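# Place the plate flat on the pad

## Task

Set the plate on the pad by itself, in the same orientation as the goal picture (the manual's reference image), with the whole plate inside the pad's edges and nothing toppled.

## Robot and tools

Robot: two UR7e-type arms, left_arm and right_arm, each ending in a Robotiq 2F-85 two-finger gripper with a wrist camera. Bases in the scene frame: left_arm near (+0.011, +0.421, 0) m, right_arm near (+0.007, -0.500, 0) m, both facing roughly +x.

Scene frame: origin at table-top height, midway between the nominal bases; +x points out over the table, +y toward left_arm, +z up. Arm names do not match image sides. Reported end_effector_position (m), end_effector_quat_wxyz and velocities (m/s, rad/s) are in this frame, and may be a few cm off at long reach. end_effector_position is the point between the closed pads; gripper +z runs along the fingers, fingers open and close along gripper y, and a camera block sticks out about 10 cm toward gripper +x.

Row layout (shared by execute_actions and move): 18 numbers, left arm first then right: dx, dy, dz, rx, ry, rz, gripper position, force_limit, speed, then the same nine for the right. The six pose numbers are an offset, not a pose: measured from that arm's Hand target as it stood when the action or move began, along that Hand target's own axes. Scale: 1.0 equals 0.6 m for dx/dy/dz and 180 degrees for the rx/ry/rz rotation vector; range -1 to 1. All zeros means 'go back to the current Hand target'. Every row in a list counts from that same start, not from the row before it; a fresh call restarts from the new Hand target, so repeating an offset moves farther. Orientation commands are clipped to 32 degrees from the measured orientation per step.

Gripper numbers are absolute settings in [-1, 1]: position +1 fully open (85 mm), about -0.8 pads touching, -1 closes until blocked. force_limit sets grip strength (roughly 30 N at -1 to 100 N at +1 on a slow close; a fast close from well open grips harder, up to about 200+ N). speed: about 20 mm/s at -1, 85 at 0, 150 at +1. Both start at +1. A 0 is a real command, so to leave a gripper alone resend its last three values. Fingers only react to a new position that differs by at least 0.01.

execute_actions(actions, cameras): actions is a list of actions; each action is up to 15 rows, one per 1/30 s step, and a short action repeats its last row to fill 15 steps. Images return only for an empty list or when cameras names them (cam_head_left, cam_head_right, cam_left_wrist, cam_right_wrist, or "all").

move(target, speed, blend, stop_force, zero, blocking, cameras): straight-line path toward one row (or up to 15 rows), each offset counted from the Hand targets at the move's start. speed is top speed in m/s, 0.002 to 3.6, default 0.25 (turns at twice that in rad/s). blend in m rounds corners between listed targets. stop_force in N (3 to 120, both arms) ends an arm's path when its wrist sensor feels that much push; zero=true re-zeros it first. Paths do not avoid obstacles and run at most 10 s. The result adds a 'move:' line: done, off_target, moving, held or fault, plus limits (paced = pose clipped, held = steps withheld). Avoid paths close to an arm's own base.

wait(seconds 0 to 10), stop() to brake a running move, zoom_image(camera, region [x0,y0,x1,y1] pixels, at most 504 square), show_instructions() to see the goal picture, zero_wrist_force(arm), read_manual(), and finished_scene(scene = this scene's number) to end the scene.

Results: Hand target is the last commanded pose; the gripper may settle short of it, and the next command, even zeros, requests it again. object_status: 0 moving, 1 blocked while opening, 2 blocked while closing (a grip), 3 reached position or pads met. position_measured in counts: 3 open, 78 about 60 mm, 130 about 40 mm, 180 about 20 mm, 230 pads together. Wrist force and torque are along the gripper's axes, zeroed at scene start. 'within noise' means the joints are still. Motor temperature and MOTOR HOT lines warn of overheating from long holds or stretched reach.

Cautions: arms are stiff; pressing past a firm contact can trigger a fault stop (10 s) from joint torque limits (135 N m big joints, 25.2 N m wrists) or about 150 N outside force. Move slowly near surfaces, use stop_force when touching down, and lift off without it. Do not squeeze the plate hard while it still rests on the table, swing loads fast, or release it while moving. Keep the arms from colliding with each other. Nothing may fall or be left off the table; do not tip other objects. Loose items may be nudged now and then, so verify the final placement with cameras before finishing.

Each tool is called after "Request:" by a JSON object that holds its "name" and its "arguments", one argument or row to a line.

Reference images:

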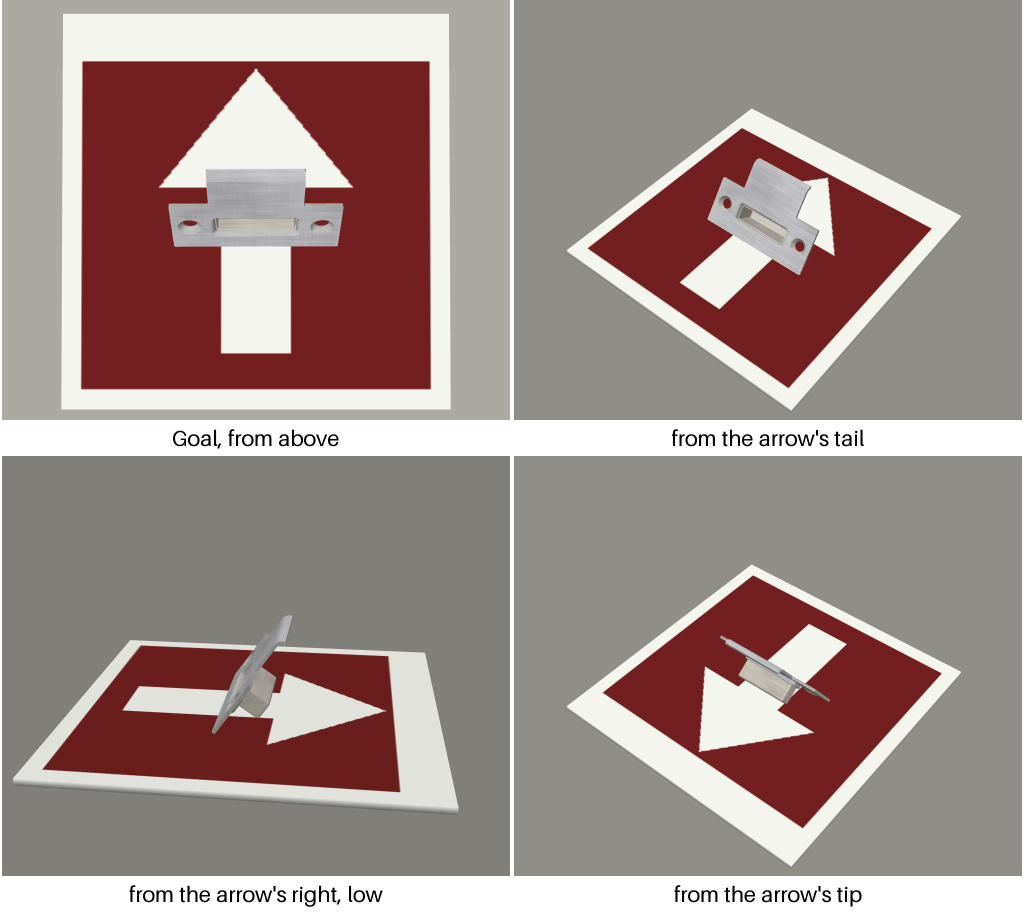

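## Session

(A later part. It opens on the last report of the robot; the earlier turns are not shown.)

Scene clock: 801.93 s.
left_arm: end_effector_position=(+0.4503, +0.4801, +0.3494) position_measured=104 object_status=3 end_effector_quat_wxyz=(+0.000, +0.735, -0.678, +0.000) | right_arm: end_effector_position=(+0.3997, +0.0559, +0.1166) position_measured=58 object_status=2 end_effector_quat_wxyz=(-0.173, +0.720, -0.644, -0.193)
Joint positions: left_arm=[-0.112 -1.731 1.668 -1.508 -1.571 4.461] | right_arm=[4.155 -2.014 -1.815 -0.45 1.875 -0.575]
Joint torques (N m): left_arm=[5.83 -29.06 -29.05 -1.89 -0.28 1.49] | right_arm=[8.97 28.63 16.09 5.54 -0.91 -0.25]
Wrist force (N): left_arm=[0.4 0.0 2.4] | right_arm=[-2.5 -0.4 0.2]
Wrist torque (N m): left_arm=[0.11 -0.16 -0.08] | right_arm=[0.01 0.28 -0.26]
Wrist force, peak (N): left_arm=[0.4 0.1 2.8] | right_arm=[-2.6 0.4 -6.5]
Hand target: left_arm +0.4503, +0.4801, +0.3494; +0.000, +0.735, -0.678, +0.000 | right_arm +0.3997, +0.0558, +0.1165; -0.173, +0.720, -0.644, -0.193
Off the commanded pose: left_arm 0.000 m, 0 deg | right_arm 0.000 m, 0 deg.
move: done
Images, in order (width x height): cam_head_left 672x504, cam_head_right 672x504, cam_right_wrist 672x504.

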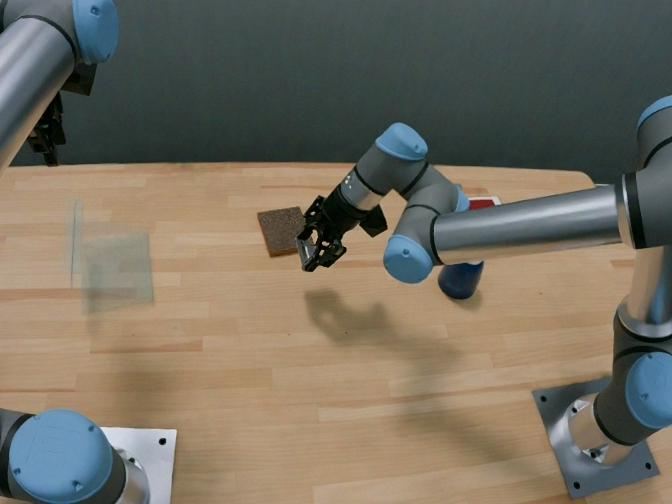

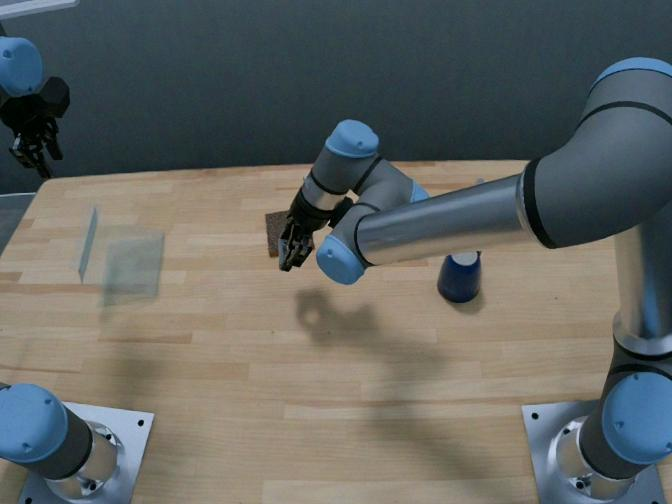

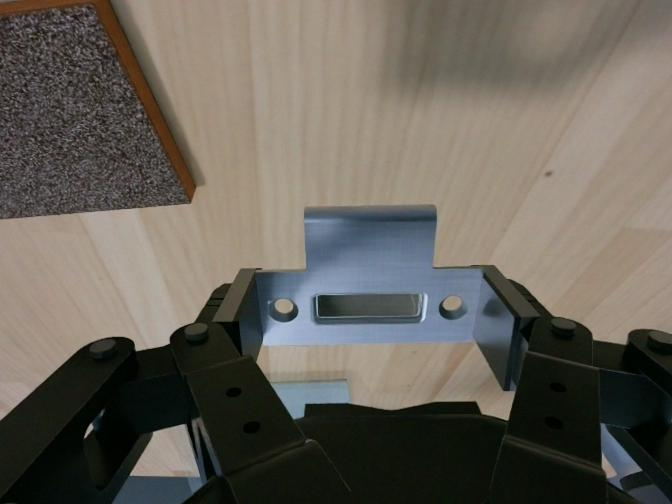

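Request:
{"name": "move", "arguments": {
  "target": [
    [0,0,0,0,0,0,0.2,-1,-1,-0.111,0,-0.1925,0,0,0,-1,-1,-1],
    [0,0,0,0,0,0,0.2,-1,-1,0.637,-0.2262,-0.5795,-0.0016,0.45,0.0089,-1,-1,-1]
  ],
  "speed": 0.25,
  "blend": [0.04,0],
  "cameras": ["all"]
}}

Request:
{"name": "zoom_image", "arguments": {
  "camera": "cam_head_left",
  "region": [420, 100, 560, 250]
}}

Scene clock: 843.47 s.
left_arm: end_effector_position=(+0.4503, +0.4801, +0.3494) position_measured=104 object_status=3 end_effector_quat_wxyz=(+0.000, +0.735, -0.678, +0.000) | right_arm: end_effector_position=(+0.5900, -0.4310, +0.2266) position_measured=58 object_status=2 end_effector_quat_wxyz=(+0.291, +0.664, -0.611, +0.317)
Joint positions: left_arm=[-0.112 -1.731 1.668 -1.508 -1.571 4.461] | right_arm=[3.773 -1.943 -1.495 -1.864 0.859 -0.773]
Joint torques (N m): left_arm=[5.06 -27.68 -29.94 -1.87 -0.96 1.57] | right_arm=[3.99 45.2 30.08 2.2 -2.81 -1.52]
Wrist force (N): left_arm=[0.5 0.1 2.4] | right_arm=[0.0 0.4 0.8]
Wrist torque (N m): left_arm=[0.12 -0.17 -0.08] | right_arm=[0.04 -0.10 0.04]
Wrist force, peak (N): left_arm=[0.5 0.1 2.7] | right_arm=[-4.0 0.0 -0.6]
Hand target: left_arm +0.4503, +0.4801, +0.3494; +0.000, +0.735, -0.678, +0.000 | right_arm +0.5901, -0.4310, +0.2267; +0.291, +0.664, -0.611, +0.317
Off the commanded pose: left_arm 0.000 m, 0 deg | right_arm 0.000 m, 0 deg.
move: done

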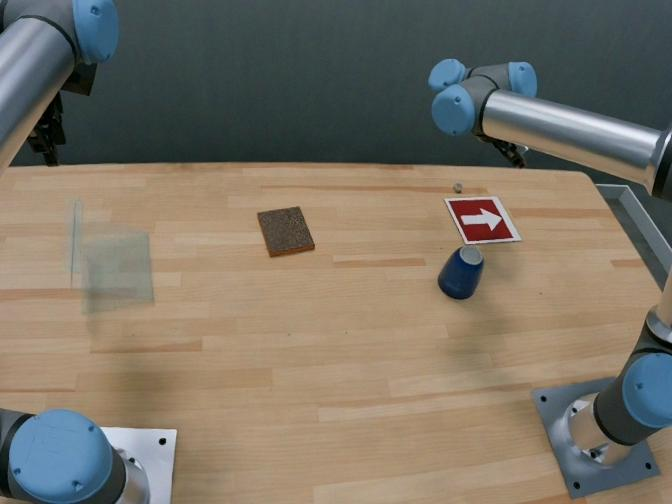

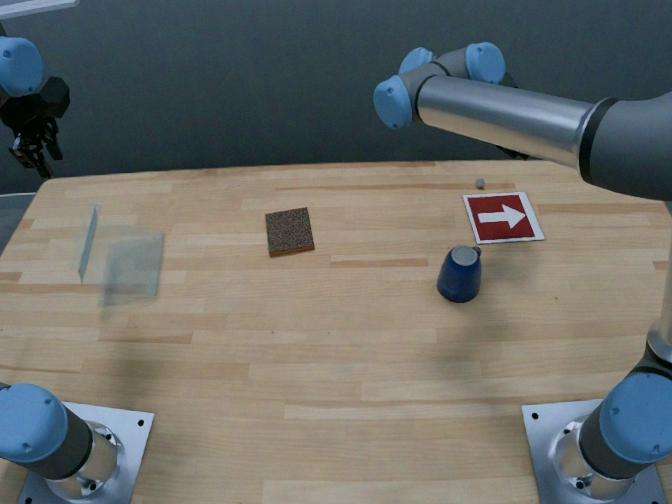

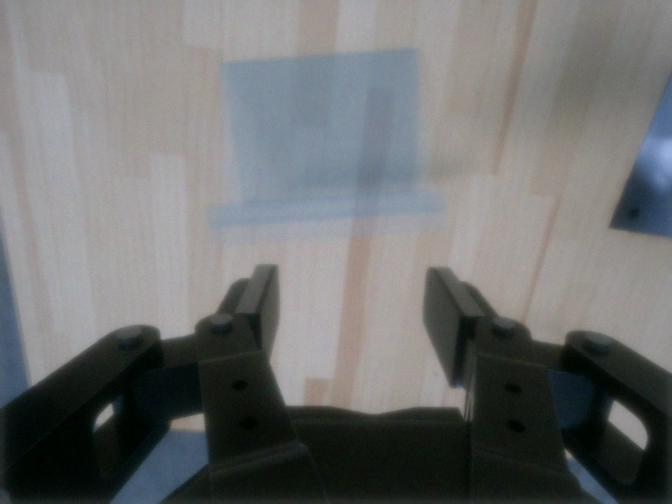

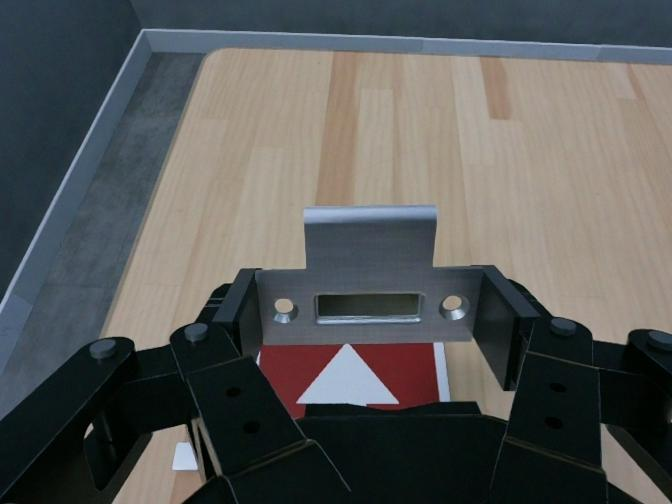

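Scaled by 3.360 from the camera's 672x504 image, which has a finer 960x720 frame.

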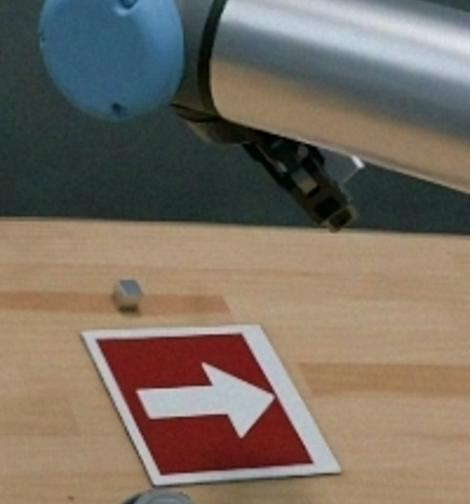

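Request:
{"name": "move", "arguments": {
  "target": [0,0,0,0,0,0,0.2,-1,-1,-0.2331,0,0.1888,0,0,0,-1,-1,-1],
  "speed": 0.12,
  "cameras": ["cam_right_wrist","cam_head_left","cam_head_right"]
}}

Scene clock: 896.13 s.
left_arm: end_effector_position=(+0.4503, +0.4801, +0.3494) position_measured=104 object_status=3 end_effector_quat_wxyz=(+0.000, +0.735, -0.678, +0.000) | right_arm: end_effector_position=(+0.5901, -0.4311, +0.0468) position_measured=58 object_status=2 end_effector_quat_wxyz=(+0.291, +0.664, -0.611, +0.317)
Joint positions: left_arm=[-0.112 -1.731 1.668 -1.508 -1.571 4.461] | right_arm=[3.773 -2.147 -1.702 -1.453 0.859 -0.773]
Joint torques (N m): left_arm=[5.72 -27.84 -29.1 -1.86 -1.34 1.49] | right_arm=[-10.66 41.49 23.78 1.76 -3.34 -1.07]
Wrist force (N): left_arm=[0.5 -0.2 2.5] | right_arm=[0.0 0.0 0.9]
Wrist torque (N m): left_arm=[0.08 -0.17 -0.08] | right_arm=[-0.03 -0.08 0.05]
Wrist force, peak (N): left_arm=[0.6 0.1 2.7] | right_arm=[-1.7 0.1 2.1]
Hand target: left_arm +0.4503, +0.4801, +0.3494; +0.000, +0.735, -0.678, +0.000 | right_arm +0.5901, -0.4311, +0.0467; +0.291, +0.664, -0.611, +0.317
Off the commanded pose: left_arm 0.000 m, 0 deg | right_arm 0.000 m, 0 deg.
move: done
Images, in order (width x height): cam_head_left 672x504, cam_head_right 672x504, cam_right_wrist 672x504.

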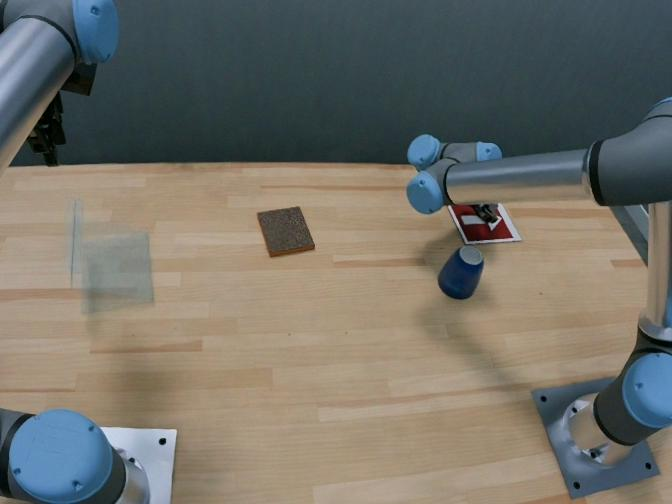

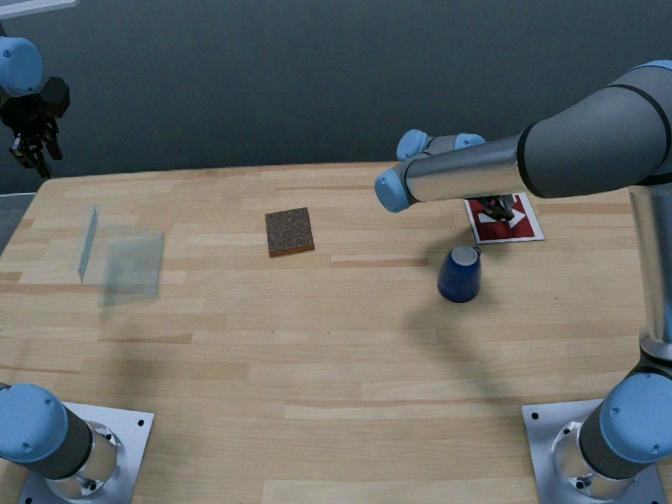

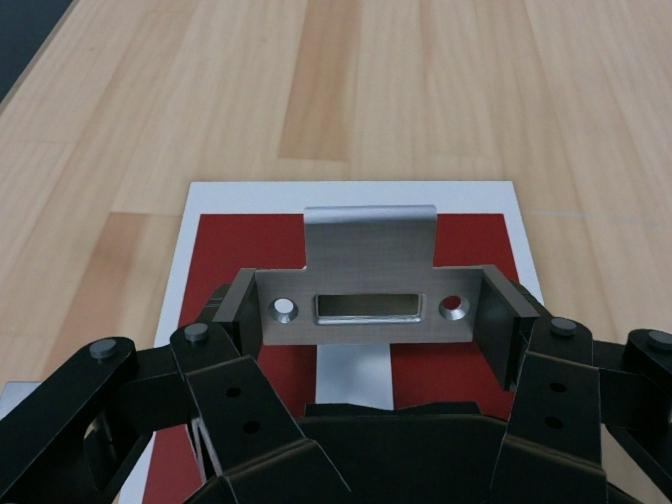

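Request:
{"name": "move", "arguments": {
  "target": [0,0,0,0,0,0,0.2,-1,-1,-0.0453,0,0.0367,0,0,0,-1,-1,-1],
  "speed": 0.006,
  "stop_force": 3,
  "cameras": ["cam_right_wrist"]
}}

Scene clock: 907.20 s.
left_arm: end_effector_position=(+0.4503, +0.4801, +0.3494) position_measured=104 object_status=3 end_effector_quat_wxyz=(+0.000, +0.735, -0.678, +0.000) | right_arm: end_effector_position=(+0.5902, -0.4311, +0.0167) position_measured=58 object_status=2 end_effector_quat_wxyz=(+0.291, +0.664, -0.611, +0.317)
Joint positions: left_arm=[-0.112 -1.731 1.668 -1.508 -1.571 4.461] | right_arm=[3.773 -2.195 -1.718 -1.389 0.858 -0.773]
Joint torques (N m): left_arm=[4.94 -25.74 -28.92 -1.92 -2.14 1.39] | right_arm=[-10.31 49.26 24.05 -0.39 -1.94 -1.35]
Wrist force (N): left_arm=[0.5 0.0 2.4] | right_arm=[2.2 0.3 -1.3]
Wrist torque (N m): left_arm=[0.12 -0.17 -0.08] | right_arm=[0.00 -0.10 0.06]
Wrist force, peak (N): left_arm=[0.4 0.1 2.7] | right_arm=[3.1 0.4 -1.5]
Hand target: left_arm +0.4503, +0.4801, +0.3494; +0.000, +0.735, -0.678, +0.000 | right_arm +0.5902, -0.4311, +0.0167; +0.291, +0.664, -0.611, +0.317 (not the last commanded pose)
Off the commanded pose: left_arm 0.000 m, 0 deg | right_arm 0.005 m, 0 deg.
move: contact (right_arm)
Images, in order (width x height): cam_right_wrist 672x504.

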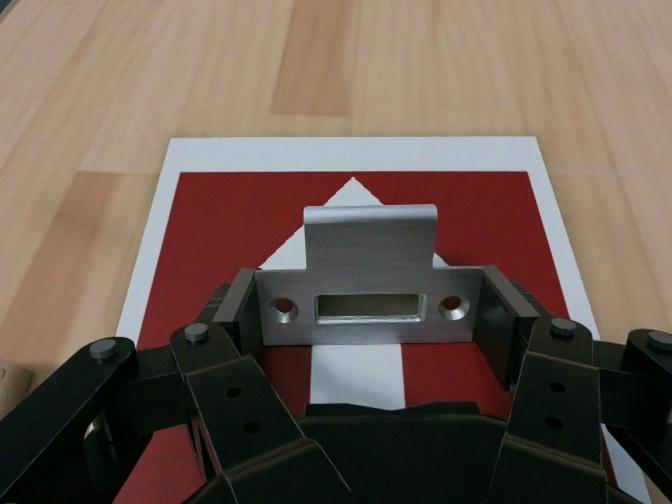

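Request:
{"name": "move", "arguments": {
  "target": [0,0,0,0,0,0,0.2,-1,-1,0,0,0,0,0,0,1,-1,-1],
  "cameras": ["cam_right_wrist"]
}}

Scene clock: 914.77 s.
left_arm: end_effector_position=(+0.4503, +0.4801, +0.3494) position_measured=104 object_status=3 end_effector_quat_wxyz=(+0.000, +0.735, -0.678, +0.000) | right_arm: end_effector_position=(+0.5902, -0.4311, +0.0167) position_measured=3 object_status=0 end_effector_quat_wxyz=(+0.291, +0.664, -0.611, +0.317)
Joint positions: left_arm=[-0.112 -1.731 1.668 -1.508 -1.571 4.461] | right_arm=[3.773 -2.195 -1.718 -1.389 0.859 -0.773]
Joint torques (N m): left_arm=[5.23 -26.14 -29.65 -1.9 -1.92 1.45] | right_arm=[-8.04 50.79 23.52 0.3 0.79 -1.03]
Wrist force (N): left_arm=[0.3 0.0 2.4] | right_arm=[0.4 0.0 0.6]
Wrist torque (N m): left_arm=[0.11 -0.15 -0.08] | right_arm=[-0.03 -0.09 0.05]
Wrist force, peak (N): left_arm=[0.6 0.2 2.6] | right_arm=[2.6 0.0 -1.1]
Hand target: left_arm +0.4503, +0.4801, +0.3494; +0.000, +0.735, -0.678, +0.000 | right_arm +0.5902, -0.4311, +0.0167; +0.291, +0.664, -0.611, +0.317
Off the commanded pose: left_arm 0.000 m, 0 deg | right_arm 0.000 m, 0 deg.
move: done
Images, in order (width x height): cam_right_wrist 672x504.

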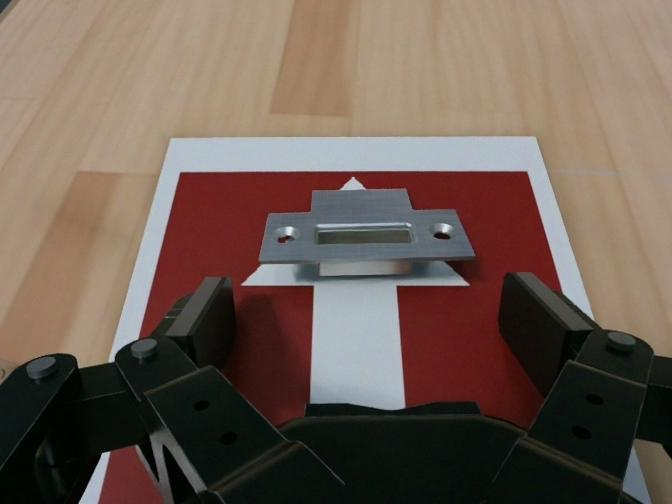

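Request:
{"name": "move", "arguments": {
  "target": [
    [0,0,0,0,0,0,0.2,-1,-1,0,0,-0.0667,0,0,0,1,-1,-1],
    [0,0,0,0,0,0,0.2,-1,-1,0.06,0,-0.15,0,0,0,1,-1,-1]
  ],
  "speed": [0.04,0.12],
  "blend": [0.02,0],
  "cameras": ["cam_right_wrist"]
}}

Request:
{"name": "zoom_image", "arguments": {
  "camera": "cam_right_wrist",
  "region": [168, 126, 504, 378]
}}

Scene clock: 1051.60 s.
left_arm: end_effector_position=(+0.4503, +0.4801, +0.3494) position_measured=104 object_status=3 end_effector_quat_wxyz=(+0.000, +0.735, -0.678, +0.000) | right_arm: end_effector_position=(+0.5861, -0.3838, +0.1013) position_measured=3 object_status=3 end_effector_quat_wxyz=(+0.291, +0.664, -0.611, +0.317)
Joint positions: left_arm=[-0.112 -1.731 1.668 -1.508 -1.571 4.461] | right_arm=[3.836 -2.106 -1.588 -1.65 0.895 -0.706]
Joint torques (N m): left_arm=[5.28 -25.93 -29.11 -1.87 -2 1.33] | right_arm=[-10.06 37.38 20.64 -0.21 -2.83 -1.45]
Wrist force (N): left_arm=[0.4 0.1 2.4] | right_arm=[0.2 0.3 0.5]
Wrist torque (N m): left_arm=[0.13 -0.17 -0.07] | right_arm=[0.02 -0.05 0.00]
Wrist force, peak (N): left_arm=[0.7 0.1 2.7] | right_arm=[1.5 0.2 -1.0]
Hand target: left_arm +0.4503, +0.4801, +0.3494; +0.000, +0.735, -0.678, +0.000 | right_arm +0.5862, -0.3839, +0.1013; +0.291, +0.664, -0.611, +0.317
Off the commanded pose: left_arm 0.000 m, 0 deg | right_arm 0.000 m, 0 deg.
move: done
Images, in order (width x height): cam_right_wrist 672x504.

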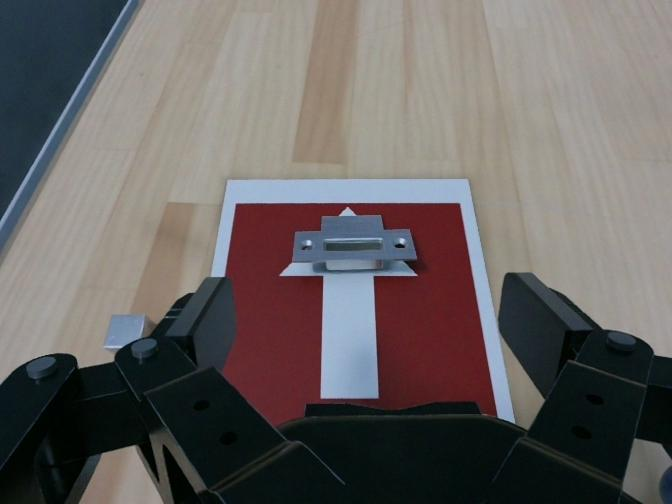

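Scaled by 1.500 from the camera's 672x504 image, which has a finer 960x720 frame.

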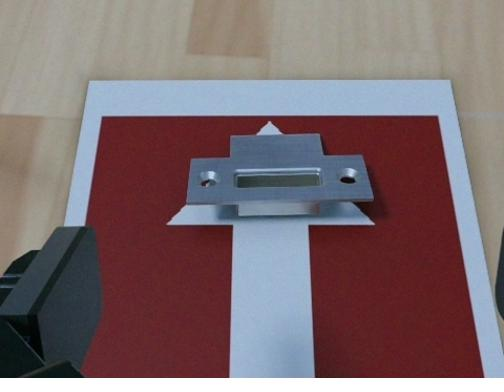

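Request:
{"name": "move", "arguments": {
  "target": [
    [0,0,0,0,0,0,0.2,-1,-1,0.2127,0.0015,-0.0518,0,-0.2,0,1,-1,-1],
    [0,0,0,0,0,0,0.2,-1,-1,0.1040,0.0022,0.1482,0,-0.3944,0,1,-1,-1]
  ],
  "speed": 0.25,
  "blend": [0.03,0],
  "cameras": ["cam_right_wrist"]
}}

Request:
{"name": "zoom_image", "arguments": {
  "camera": "cam_right_wrist",
  "region": [168, 126, 504, 378]
}}

Scene clock: 1177.70 s.
left_arm: end_effector_position=(+0.4503, +0.4801, +0.3494) position_measured=104 object_status=3 end_effector_quat_wxyz=(+0.000, +0.735, -0.678, +0.000) | right_arm: end_effector_position=(+0.5939, -0.4921, +0.0939) position_measured=3 object_status=3 end_effector_quat_wxyz=(-0.117, +0.725, -0.667, -0.127)
Joint positions: left_arm=[-0.112 -1.731 1.668 -1.508 -1.571 4.461] | right_arm=[3.208 -1.959 -1.781 -0.97 1.919 -1.562]
Joint torques (N m): left_arm=[5.37 -24.66 -28.72 -1.82 -2.09 1.26] | right_arm=[-5.17 33.52 28.05 2.87 2.67 -0.77]
Wrist force (N): left_arm=[0.5 0.0 2.6] | right_arm=[-2.4 -0.2 -0.7]
Wrist torque (N m): left_arm=[0.12 -0.18 -0.08] | right_arm=[0.10 0.25 -0.33]
Wrist force, peak (N): left_arm=[0.5 0.1 2.7] | right_arm=[-2.8 0.0 -0.4]
Hand target: left_arm +0.4503, +0.4801, +0.3494; +0.000, +0.735, -0.678, +0.000 | right_arm +0.5939, -0.4920, +0.0939; -0.118, +0.725, -0.666, -0.127
Off the commanded pose: left_arm 0.000 m, 0 deg | right_arm 0.000 m, 0 deg.
move: done
Images, in order (width x height): cam_right_wrist 672x504.

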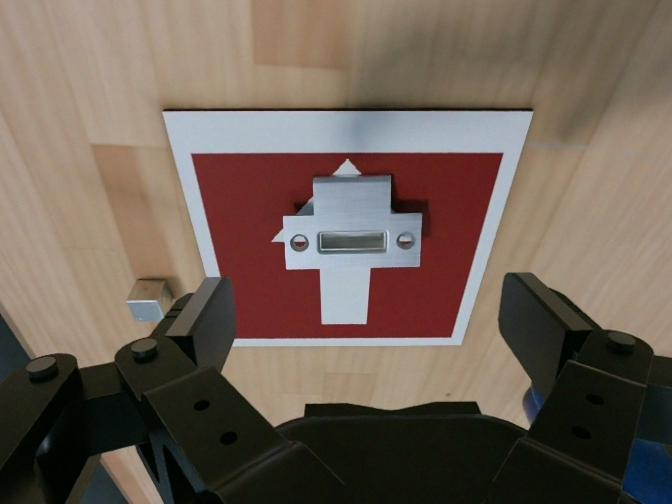

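Scaled by 1.500 from the camera's 672x504 image, which has a finer 960x720 frame.

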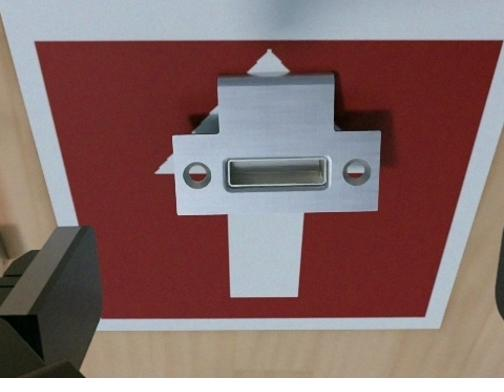

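Request:
{"name": "move", "arguments": {
  "target": [0,0,0,0,0,0,0.2,-1,-1,-0.0075,0,0.1083,0,0,-0.004,1,-1,-1],
  "speed": 0.12,
  "cameras": ["cam_right_wrist"]
}}

Request:
{"name": "zoom_image", "arguments": {
  "camera": "cam_right_wrist",
  "region": [168, 168, 504, 420]
}}

Scene clock: 1206.90 s.
left_arm: end_effector_position=(+0.4503, +0.4801, +0.3494) position_measured=104 object_status=3 end_effector_quat_wxyz=(+0.000, +0.735, -0.678, +0.000) | right_arm: end_effector_position=(+0.5917, -0.4657, +0.0344) position_measured=3 object_status=3 end_effector_quat_wxyz=(-0.118, +0.729, -0.662, -0.127)
Joint positions: left_arm=[-0.112 -1.731 1.668 -1.508 -1.571 4.461] | right_arm=[3.254 -2.042 -1.85 -0.801 1.919 -1.527]
Joint torques (N m): left_arm=[4.35 -24.23 -28.66 -1.96 -2.14 1.37] | right_arm=[-9.97 38.28 23.19 4.56 -0.73 -1.58]
Wrist force (N): left_arm=[0.5 0.1 2.4] | right_arm=[-2.7 -0.6 -0.5]
Wrist torque (N m): left_arm=[0.14 -0.17 -0.08] | right_arm=[-0.01 0.33 -0.34]
Wrist force, peak (N): left_arm=[0.6 0.0 2.7] | right_arm=[-2.1 -0.2 -2.4]
Hand target: left_arm +0.4503, +0.4801, +0.3494; +0.000, +0.735, -0.678, +0.000 | right_arm +0.5918, -0.4657, +0.0344; -0.118, +0.729, -0.662, -0.127
Off the commanded pose: left_arm 0.000 m, 0 deg | right_arm 0.000 m, 0 deg.
move: done
Images, in order (width x height): cam_right_wrist 672x504.

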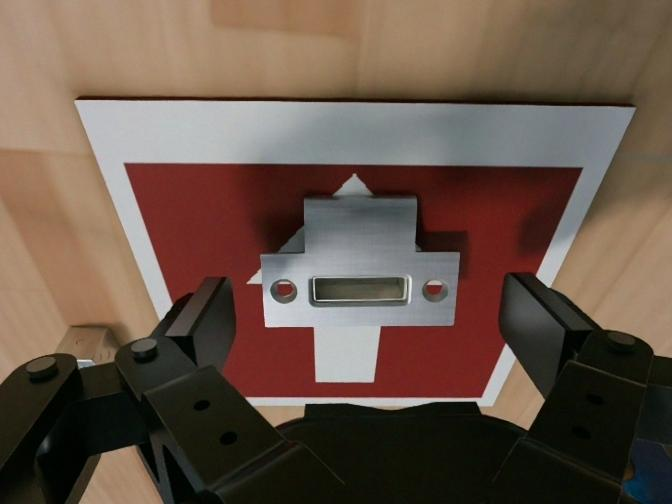

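Scaled by 1.500 from the camera's 672x504 image, which has a finer 960x720 frame.

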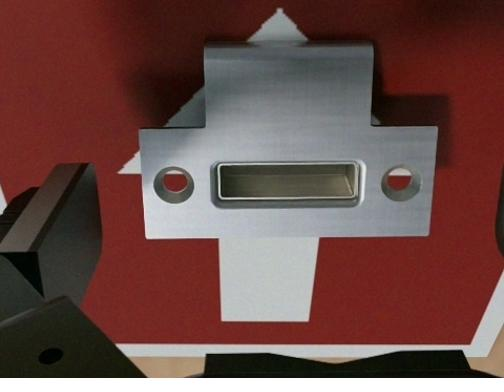

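Request:
{"name": "move", "arguments": {
  "target": [0,0,0,0,0,0,0.2,-1,-1,-0.0015,0,0.0267,0,0,-0.002,1,-1,-1],
  "speed": 0.012,
  "stop_force": 4,
  "cameras": ["cam_right_wrist"]
}}

Request:
{"name": "zoom_image", "arguments": {
  "camera": "cam_right_wrist",
  "region": [168, 252, 504, 504]
}}

Scene clock: 1223.93 s.
left_arm: end_effector_position=(+0.4503, +0.4801, +0.3494) position_measured=104 object_status=3 end_effector_quat_wxyz=(+0.000, +0.735, -0.678, +0.000) | right_arm: end_effector_position=(+0.5912, -0.4594, +0.0196) position_measured=3 object_status=3 end_effector_quat_wxyz=(-0.119, +0.731, -0.660, -0.126)
Joint positions: left_arm=[-0.112 -1.731 1.668 -1.508 -1.571 4.461] | right_arm=[3.264 -2.066 -1.863 -0.76 1.919 -1.522]
Joint torques (N m): left_arm=[4.99 -24.09 -28.68 -1.73 -2.13 1.29] | right_arm=[-8.08 47.01 26.22 1.14 -1 -0.58]
Wrist force (N): left_arm=[0.3 0.1 2.5] | right_arm=[-2.5 -0.2 -0.6]
Wrist torque (N m): left_arm=[0.13 -0.15 -0.08] | right_arm=[0.06 0.31 -0.35]
Wrist force, peak (N): left_arm=[0.4 0.1 2.7] | right_arm=[-2.8 -0.4 -0.8]
Hand target: left_arm +0.4503, +0.4801, +0.3494; +0.000, +0.735, -0.678, +0.000 | right_arm +0.5912, -0.4594, +0.0196; -0.119, +0.731, -0.660, -0.126
Off the commanded pose: left_arm 0.000 m, 0 deg | right_arm 0.000 m, 0 deg.
move: done
Images, in order (width x height): cam_right_wrist 672x504.

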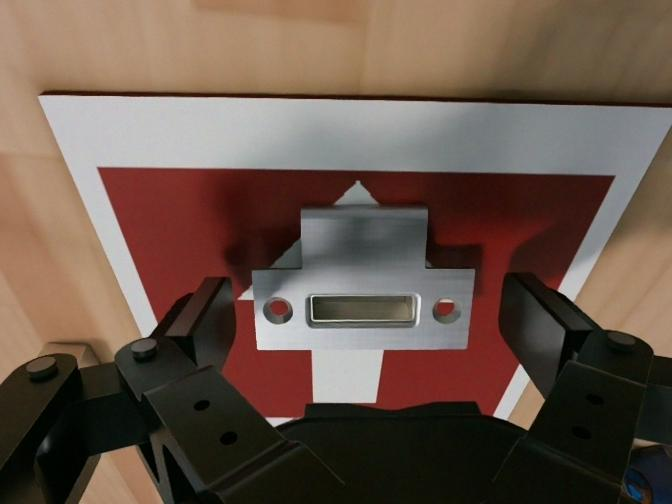

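Scaled by 1.500 from the camera's 672x504 image, which has a finer 960x720 frame.

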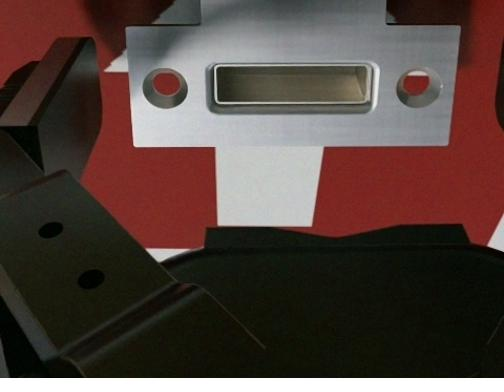

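Request:
{"name": "move", "arguments": {
  "target": [0,0,0,0,0,0,0.2,-1,-1,0,0,0,0,0,0,-1,-1,-1],
  "cameras": ["cam_right_wrist"]
}}

Scene clock: 1229.80 s.
left_arm: end_effector_position=(+0.4503, +0.4801, +0.3494) position_measured=104 object_status=3 end_effector_quat_wxyz=(+0.000, +0.735, -0.678, +0.000) | right_arm: end_effector_position=(+0.5912, -0.4594, +0.0196) position_measured=59 object_status=0 end_effector_quat_wxyz=(-0.119, +0.731, -0.660, -0.126)
Joint positions: left_arm=[-0.112 -1.731 1.668 -1.508 -1.571 4.461] | right_arm=[3.264 -2.065 -1.863 -0.76 1.919 -1.522]
Joint torques (N m): left_arm=[5.01 -23.11 -27.94 -1.78 -2.01 1.21] | right_arm=[-8.5 46.55 25.89 1.18 -0.3 -0.63]
Wrist force (N): left_arm=[0.6 0.1 2.4] | right_arm=[-2.6 -0.5 -1.3]
Wrist torque (N m): left_arm=[0.13 -0.19 -0.08] | right_arm=[0.03 0.32 -0.35]
Wrist force, peak (N): left_arm=[0.6 0.0 2.6] | right_arm=[-2.6 -0.5 -1.6]
Hand target: left_arm +0.4503, +0.4801, +0.3494; +0.000, +0.735, -0.678, +0.000 | right_arm +0.5912, -0.4594, +0.0196; -0.119, +0.731, -0.660, -0.126
Off the commanded pose: left_arm 0.000 m, 0 deg | right_arm 0.000 m, 0 deg.
move: done
Images, in order (width x height): cam_right_wrist 672x504.

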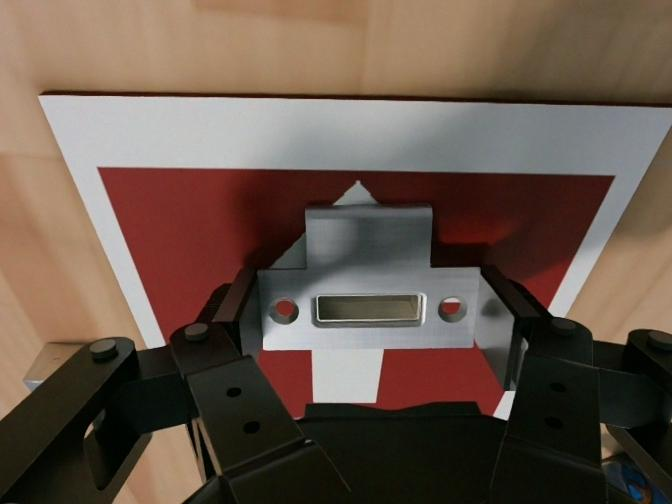

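Request:
{"name": "move", "arguments": {
  "target": [
    [0,0,0,0,0,0,0.2,-1,-1,-0.0342,0,-0.094,0,0,0,-1,-1,-1],
    [0,0,0,0,0,0,0.2,-1,-1,-0.1073,-0.0043,-0.1568,-0.0045,0.4442,0.0044,-1,-1,-1]
  ],
  "speed": [0.08,0.25],
  "blend": [0.02,0],
  "cameras": ["cam_right_wrist"]
}}

Request:
{"name": "zoom_image", "arguments": {
  "camera": "cam_right_wrist",
  "region": [168, 168, 504, 420]
}}

Scene clock: 1275.63 s.
left_arm: end_effector_position=(+0.4503, +0.4801, +0.3494) position_measured=104 object_status=3 end_effector_quat_wxyz=(+0.000, +0.735, -0.678, +0.000) | right_arm: end_effector_position=(+0.5901, -0.4309, +0.1300) position_measured=59 object_status=2 end_effector_quat_wxyz=(+0.338, +0.638, -0.586, +0.368)
Joint positions: left_arm=[-0.112 -1.731 1.668 -1.508 -1.571 4.461] | right_arm=[3.804 -2.097 -1.585 -1.807 0.777 -0.63]
Joint torques (N m): left_arm=[4.95 -21.55 -28.87 -1.91 -2.04 1.17] | right_arm=[-10.02 44.52 19.97 -0.93 -1.59 0.8]
Wrist force (N): left_arm=[0.4 -0.1 2.6] | right_arm=[0.0 0.2 1.0]
Wrist torque (N m): left_arm=[0.10 -0.16 -0.08] | right_arm=[-0.02 -0.11 0.14]
Wrist force, peak (N): left_arm=[0.6 0.1 2.7] | right_arm=[-2.6 -0.5 -1.7]
Hand target: left_arm +0.4503, +0.4801, +0.3494; +0.000, +0.735, -0.678, +0.000 | right_arm +0.5901, -0.4310, +0.1300; +0.338, +0.638, -0.586, +0.368
Off the commanded pose: left_arm 0.000 m, 0 deg | right_arm 0.000 m, 0 deg.
move: done
Images, in order (width x height): cam_right_wrist 672x504.

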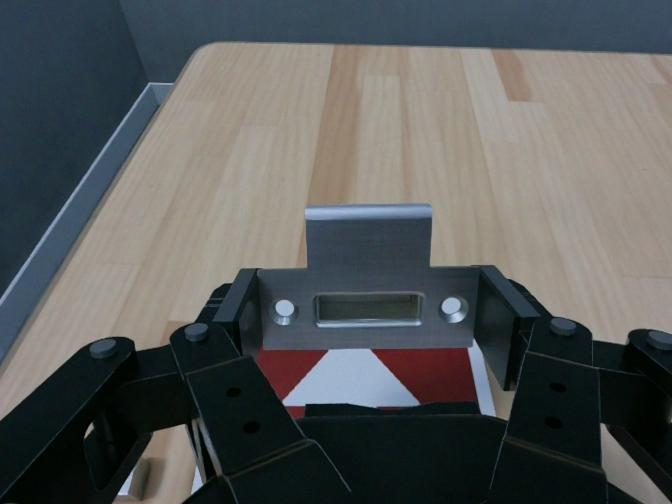

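Scaled by 1.500 from the camera's 672x504 image, which has a finer 960x720 frame.

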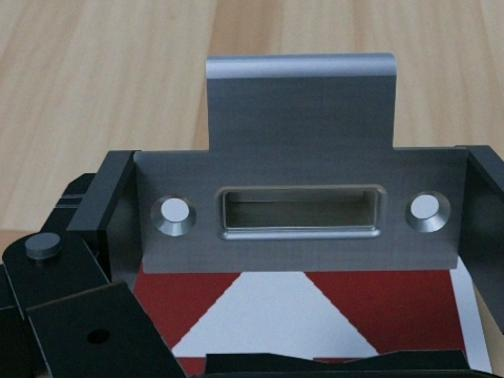

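Request:
{"name": "move", "arguments": {
  "target": [0,0,0,0,0,0,0.2,-1,-1,-0.1010,0,0.0583,0,0,0,-1,-1,-1],
  "speed": 0.12,
  "cameras": ["cam_right_wrist","cam_head_left","cam_head_right"]
}}

Request:
{"name": "zoom_image", "arguments": {
  "camera": "cam_head_right",
  "region": [360, 100, 560, 320]
}}

Request:
{"name": "zoom_image", "arguments": {
  "camera": "cam_head_left",
  "region": [390, 100, 590, 320]
}}

Scene clock: 1309.27 s.
left_arm: end_effector_position=(+0.4503, +0.4801, +0.3494) position_measured=104 object_status=3 end_effector_quat_wxyz=(+0.000, +0.735, -0.678, +0.000) | right_arm: end_effector_position=(+0.5900, -0.4310, +0.0601) position_measured=59 object_status=2 end_effector_quat_wxyz=(+0.338, +0.638, -0.586, +0.368)
Joint positions: left_arm=[-0.112 -1.731 1.668 -1.508 -1.571 4.461] | right_arm=[3.804 -2.192 -1.64 -1.657 0.777 -0.629]
Joint torques (N m): left_arm=[4.42 -22.08 -28.08 -1.85 -2.04 1.23] | right_arm=[7.28 42.18 24.81 1.15 -2.1 -1.52]
Wrist force (N): left_arm=[0.5 0.1 2.5] | right_arm=[0.2 0.5 0.9]
Wrist torque (N m): left_arm=[0.13 -0.18 -0.08] | right_arm=[0.03 -0.17 0.13]
Wrist force, peak (N): left_arm=[0.5 0.0 2.6] | right_arm=[-1.4 0.2 2.0]
Hand target: left_arm +0.4503, +0.4801, +0.3494; +0.000, +0.735, -0.678, +0.000 | right_arm +0.5901, -0.4310, +0.0601; +0.338, +0.638, -0.586, +0.368
Off the commanded pose: left_arm 0.000 m, 0 deg | right_arm 0.000 m, 0 deg.
move: done
Images, in order (width x height): cam_head_left 672x504, cam_head_right 672x504, cam_right_wrist 672x504.

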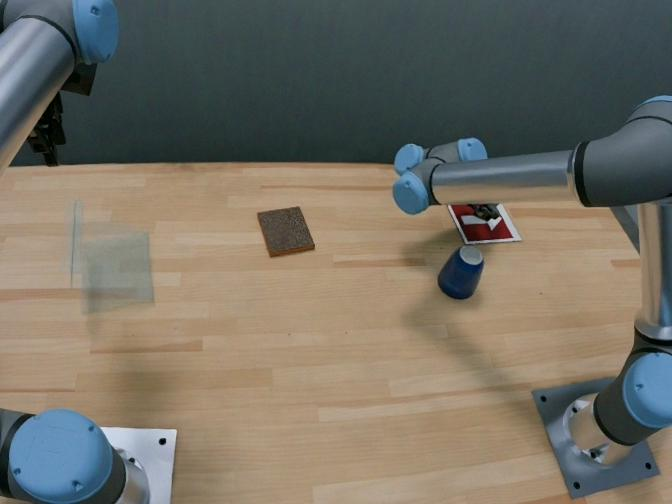

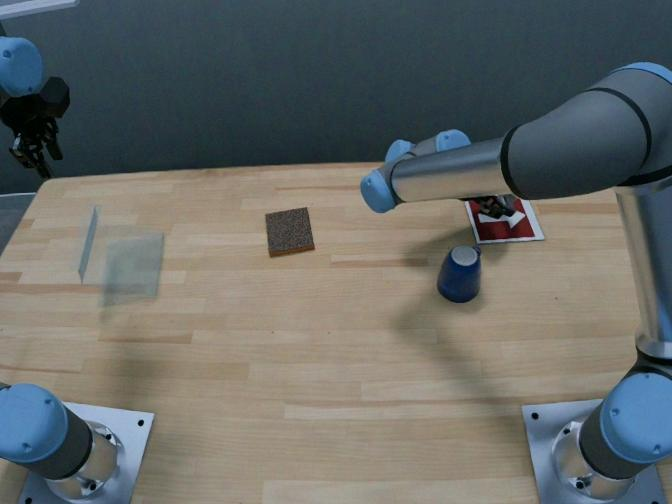

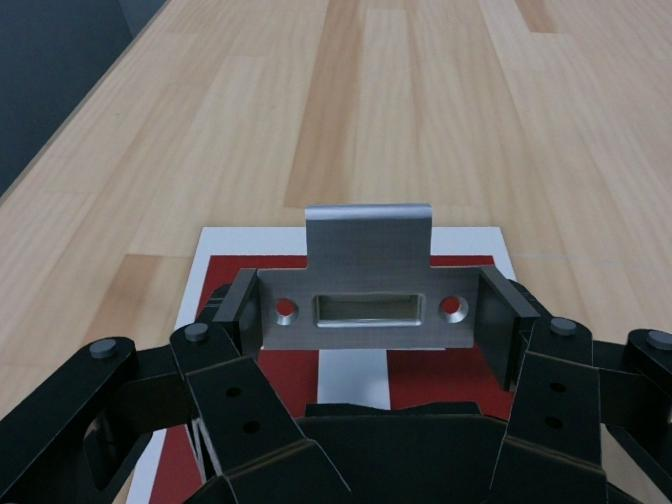

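Scaled by 2.291 from the camera's 672x504 image, which has a finer 960x720 frame.

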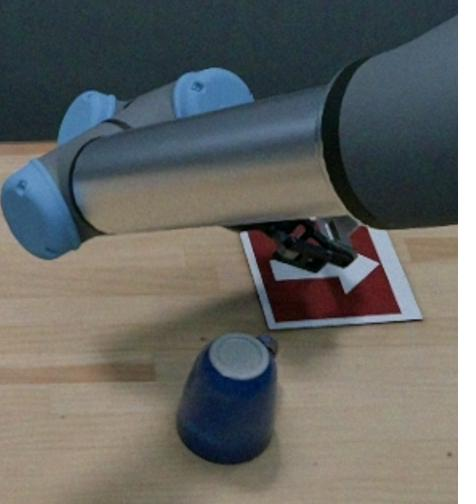

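Scaled by 2.291 from the camera's 672x504 image, which has a finer 960x720 frame.

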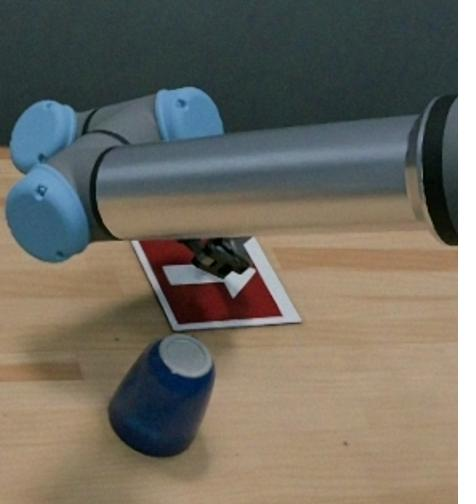

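Request:
{"name": "move", "arguments": {
  "target": [0,0,0,0,0,0,0.2,-1,-1,-0.0462,0,0.0267,0,0,0,-1,-1,-1],
  "speed": 0.06
}}

Request:
{"name": "zero_wrist_force", "arguments": {
  "arm": "right_arm"
}}

Request:
{"name": "move", "arguments": {
  "target": [0,0,0,0,0,0,0.2,-1,-1,-0.0289,0,0.0167,0,0,0,-1,-1,-1],
  "speed": 0.004,
  "stop_force": 3,
  "cameras": ["cam_right_wrist"]
}}

Request:
{"name": "zoom_image", "arguments": {
  "camera": "cam_right_wrist",
  "region": [168, 168, 504, 420]
}}

Scene clock: 1338.67 s.
left_arm: end_effector_position=(+0.4503, +0.4801, +0.3494) position_measured=104 object_status=3 end_effector_quat_wxyz=(+0.000, +0.735, -0.678, +0.000) | right_arm: end_effector_position=(+0.5900, -0.4310, +0.0280) position_measured=59 object_status=2 end_effector_quat_wxyz=(+0.338, +0.638, -0.585, +0.368)
Joint positions: left_arm=[-0.112 -1.731 1.668 -1.508 -1.571 4.461] | right_arm=[3.804 -2.242 -1.655 -1.591 0.777 -0.629]
Joint torques (N m): left_arm=[5.29 -21.24 -28.4 -1.82 -2.08 1.16] | right_arm=[7.77 53.15 25.63 -0.88 -0.73 -1.14]
Wrist force (N): left_arm=[0.5 0.1 2.3] | right_arm=[0.2 0.1 1.0]
Wrist torque (N m): left_arm=[0.13 -0.17 -0.08] | right_arm=[-0.04 -0.17 0.13]
Wrist force, peak (N): left_arm=[0.5 0.0 2.6] | right_arm=[-1.1 0.6 1.6]
Hand target: left_arm +0.4503, +0.4801, +0.3494; +0.000, +0.735, -0.678, +0.000 | right_arm +0.5900, -0.4310, +0.0281; +0.338, +0.638, -0.586, +0.368
Off the commanded pose: left_arm 0.000 m, 0 deg | right_arm 0.000 m, 0 deg.
move: done

Wrist force sensor zeroed.

Scene clock: 1342.50 s.
left_arm: end_effector_position=(+0.4503, +0.4801, +0.3494) position_measured=104 object_status=3 end_effector_quat_wxyz=(+0.000, +0.735, -0.678, +0.000) | right_arm: end_effector_position=(+0.5900, -0.4310, +0.0169) position_measured=59 object_status=2 end_effector_quat_wxyz=(+0.338, +0.638, -0.586, +0.368)
Joint positions: left_arm=[-0.112 -1.731 1.668 -1.508 -1.571 4.461] | right_arm=[3.804 -2.26 -1.659 -1.569 0.777 -0.629]
Joint torques (N m): left_arm=[4.45 -20.86 -28.56 -2.02 -2.09 0.99] | right_arm=[0.42 51.09 24.14 -0.77 0.64 -0.93]
Wrist force (N, zeroed by zero_wrist_force on right_arm): left_arm=[0.5 0.0 2.6] | right_arm=[2.4 0.3 -1.2]
Wrist torque (N m, zeroed by zero_wrist_force on right_arm): left_arm=[0.12 -0.19 -0.08] | right_arm=[0.06 -0.08 0.02]
Wrist force, peak (N, zeroed by zero_wrist_force on right_arm): left_arm=[0.5 0.0 2.6] | right_arm=[3.4 0.4 -1.5]
Hand target: left_arm +0.4503, +0.4801, +0.3494; +0.000, +0.735, -0.678, +0.000 | right_arm +0.5900, -0.4310, +0.0169; +0.338, +0.638, -0.586, +0.368 (not the last commanded pose)
Off the commanded pose: left_arm 0.000 m, 0 deg | right_arm 0.009 m, 0 deg.
move: contact (right_arm)
Images, in order (width x height): cam_right_wrist 672x504.

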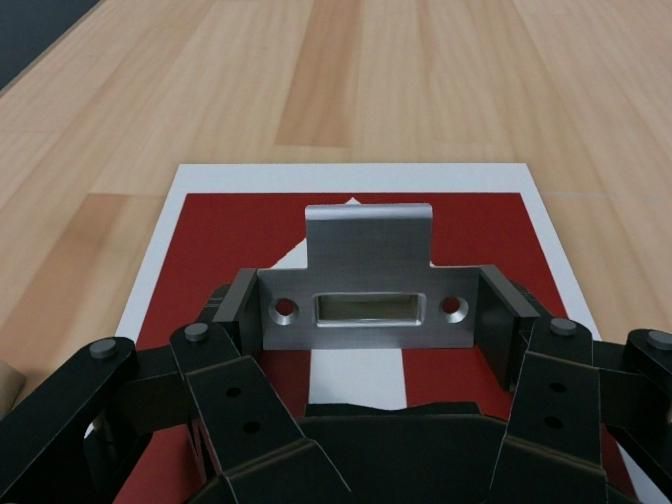

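Scaled by 1.500 from the camera's 672x504 image, which has a finer 960x720 frame.

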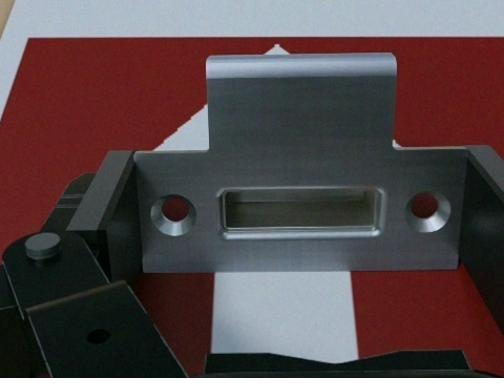

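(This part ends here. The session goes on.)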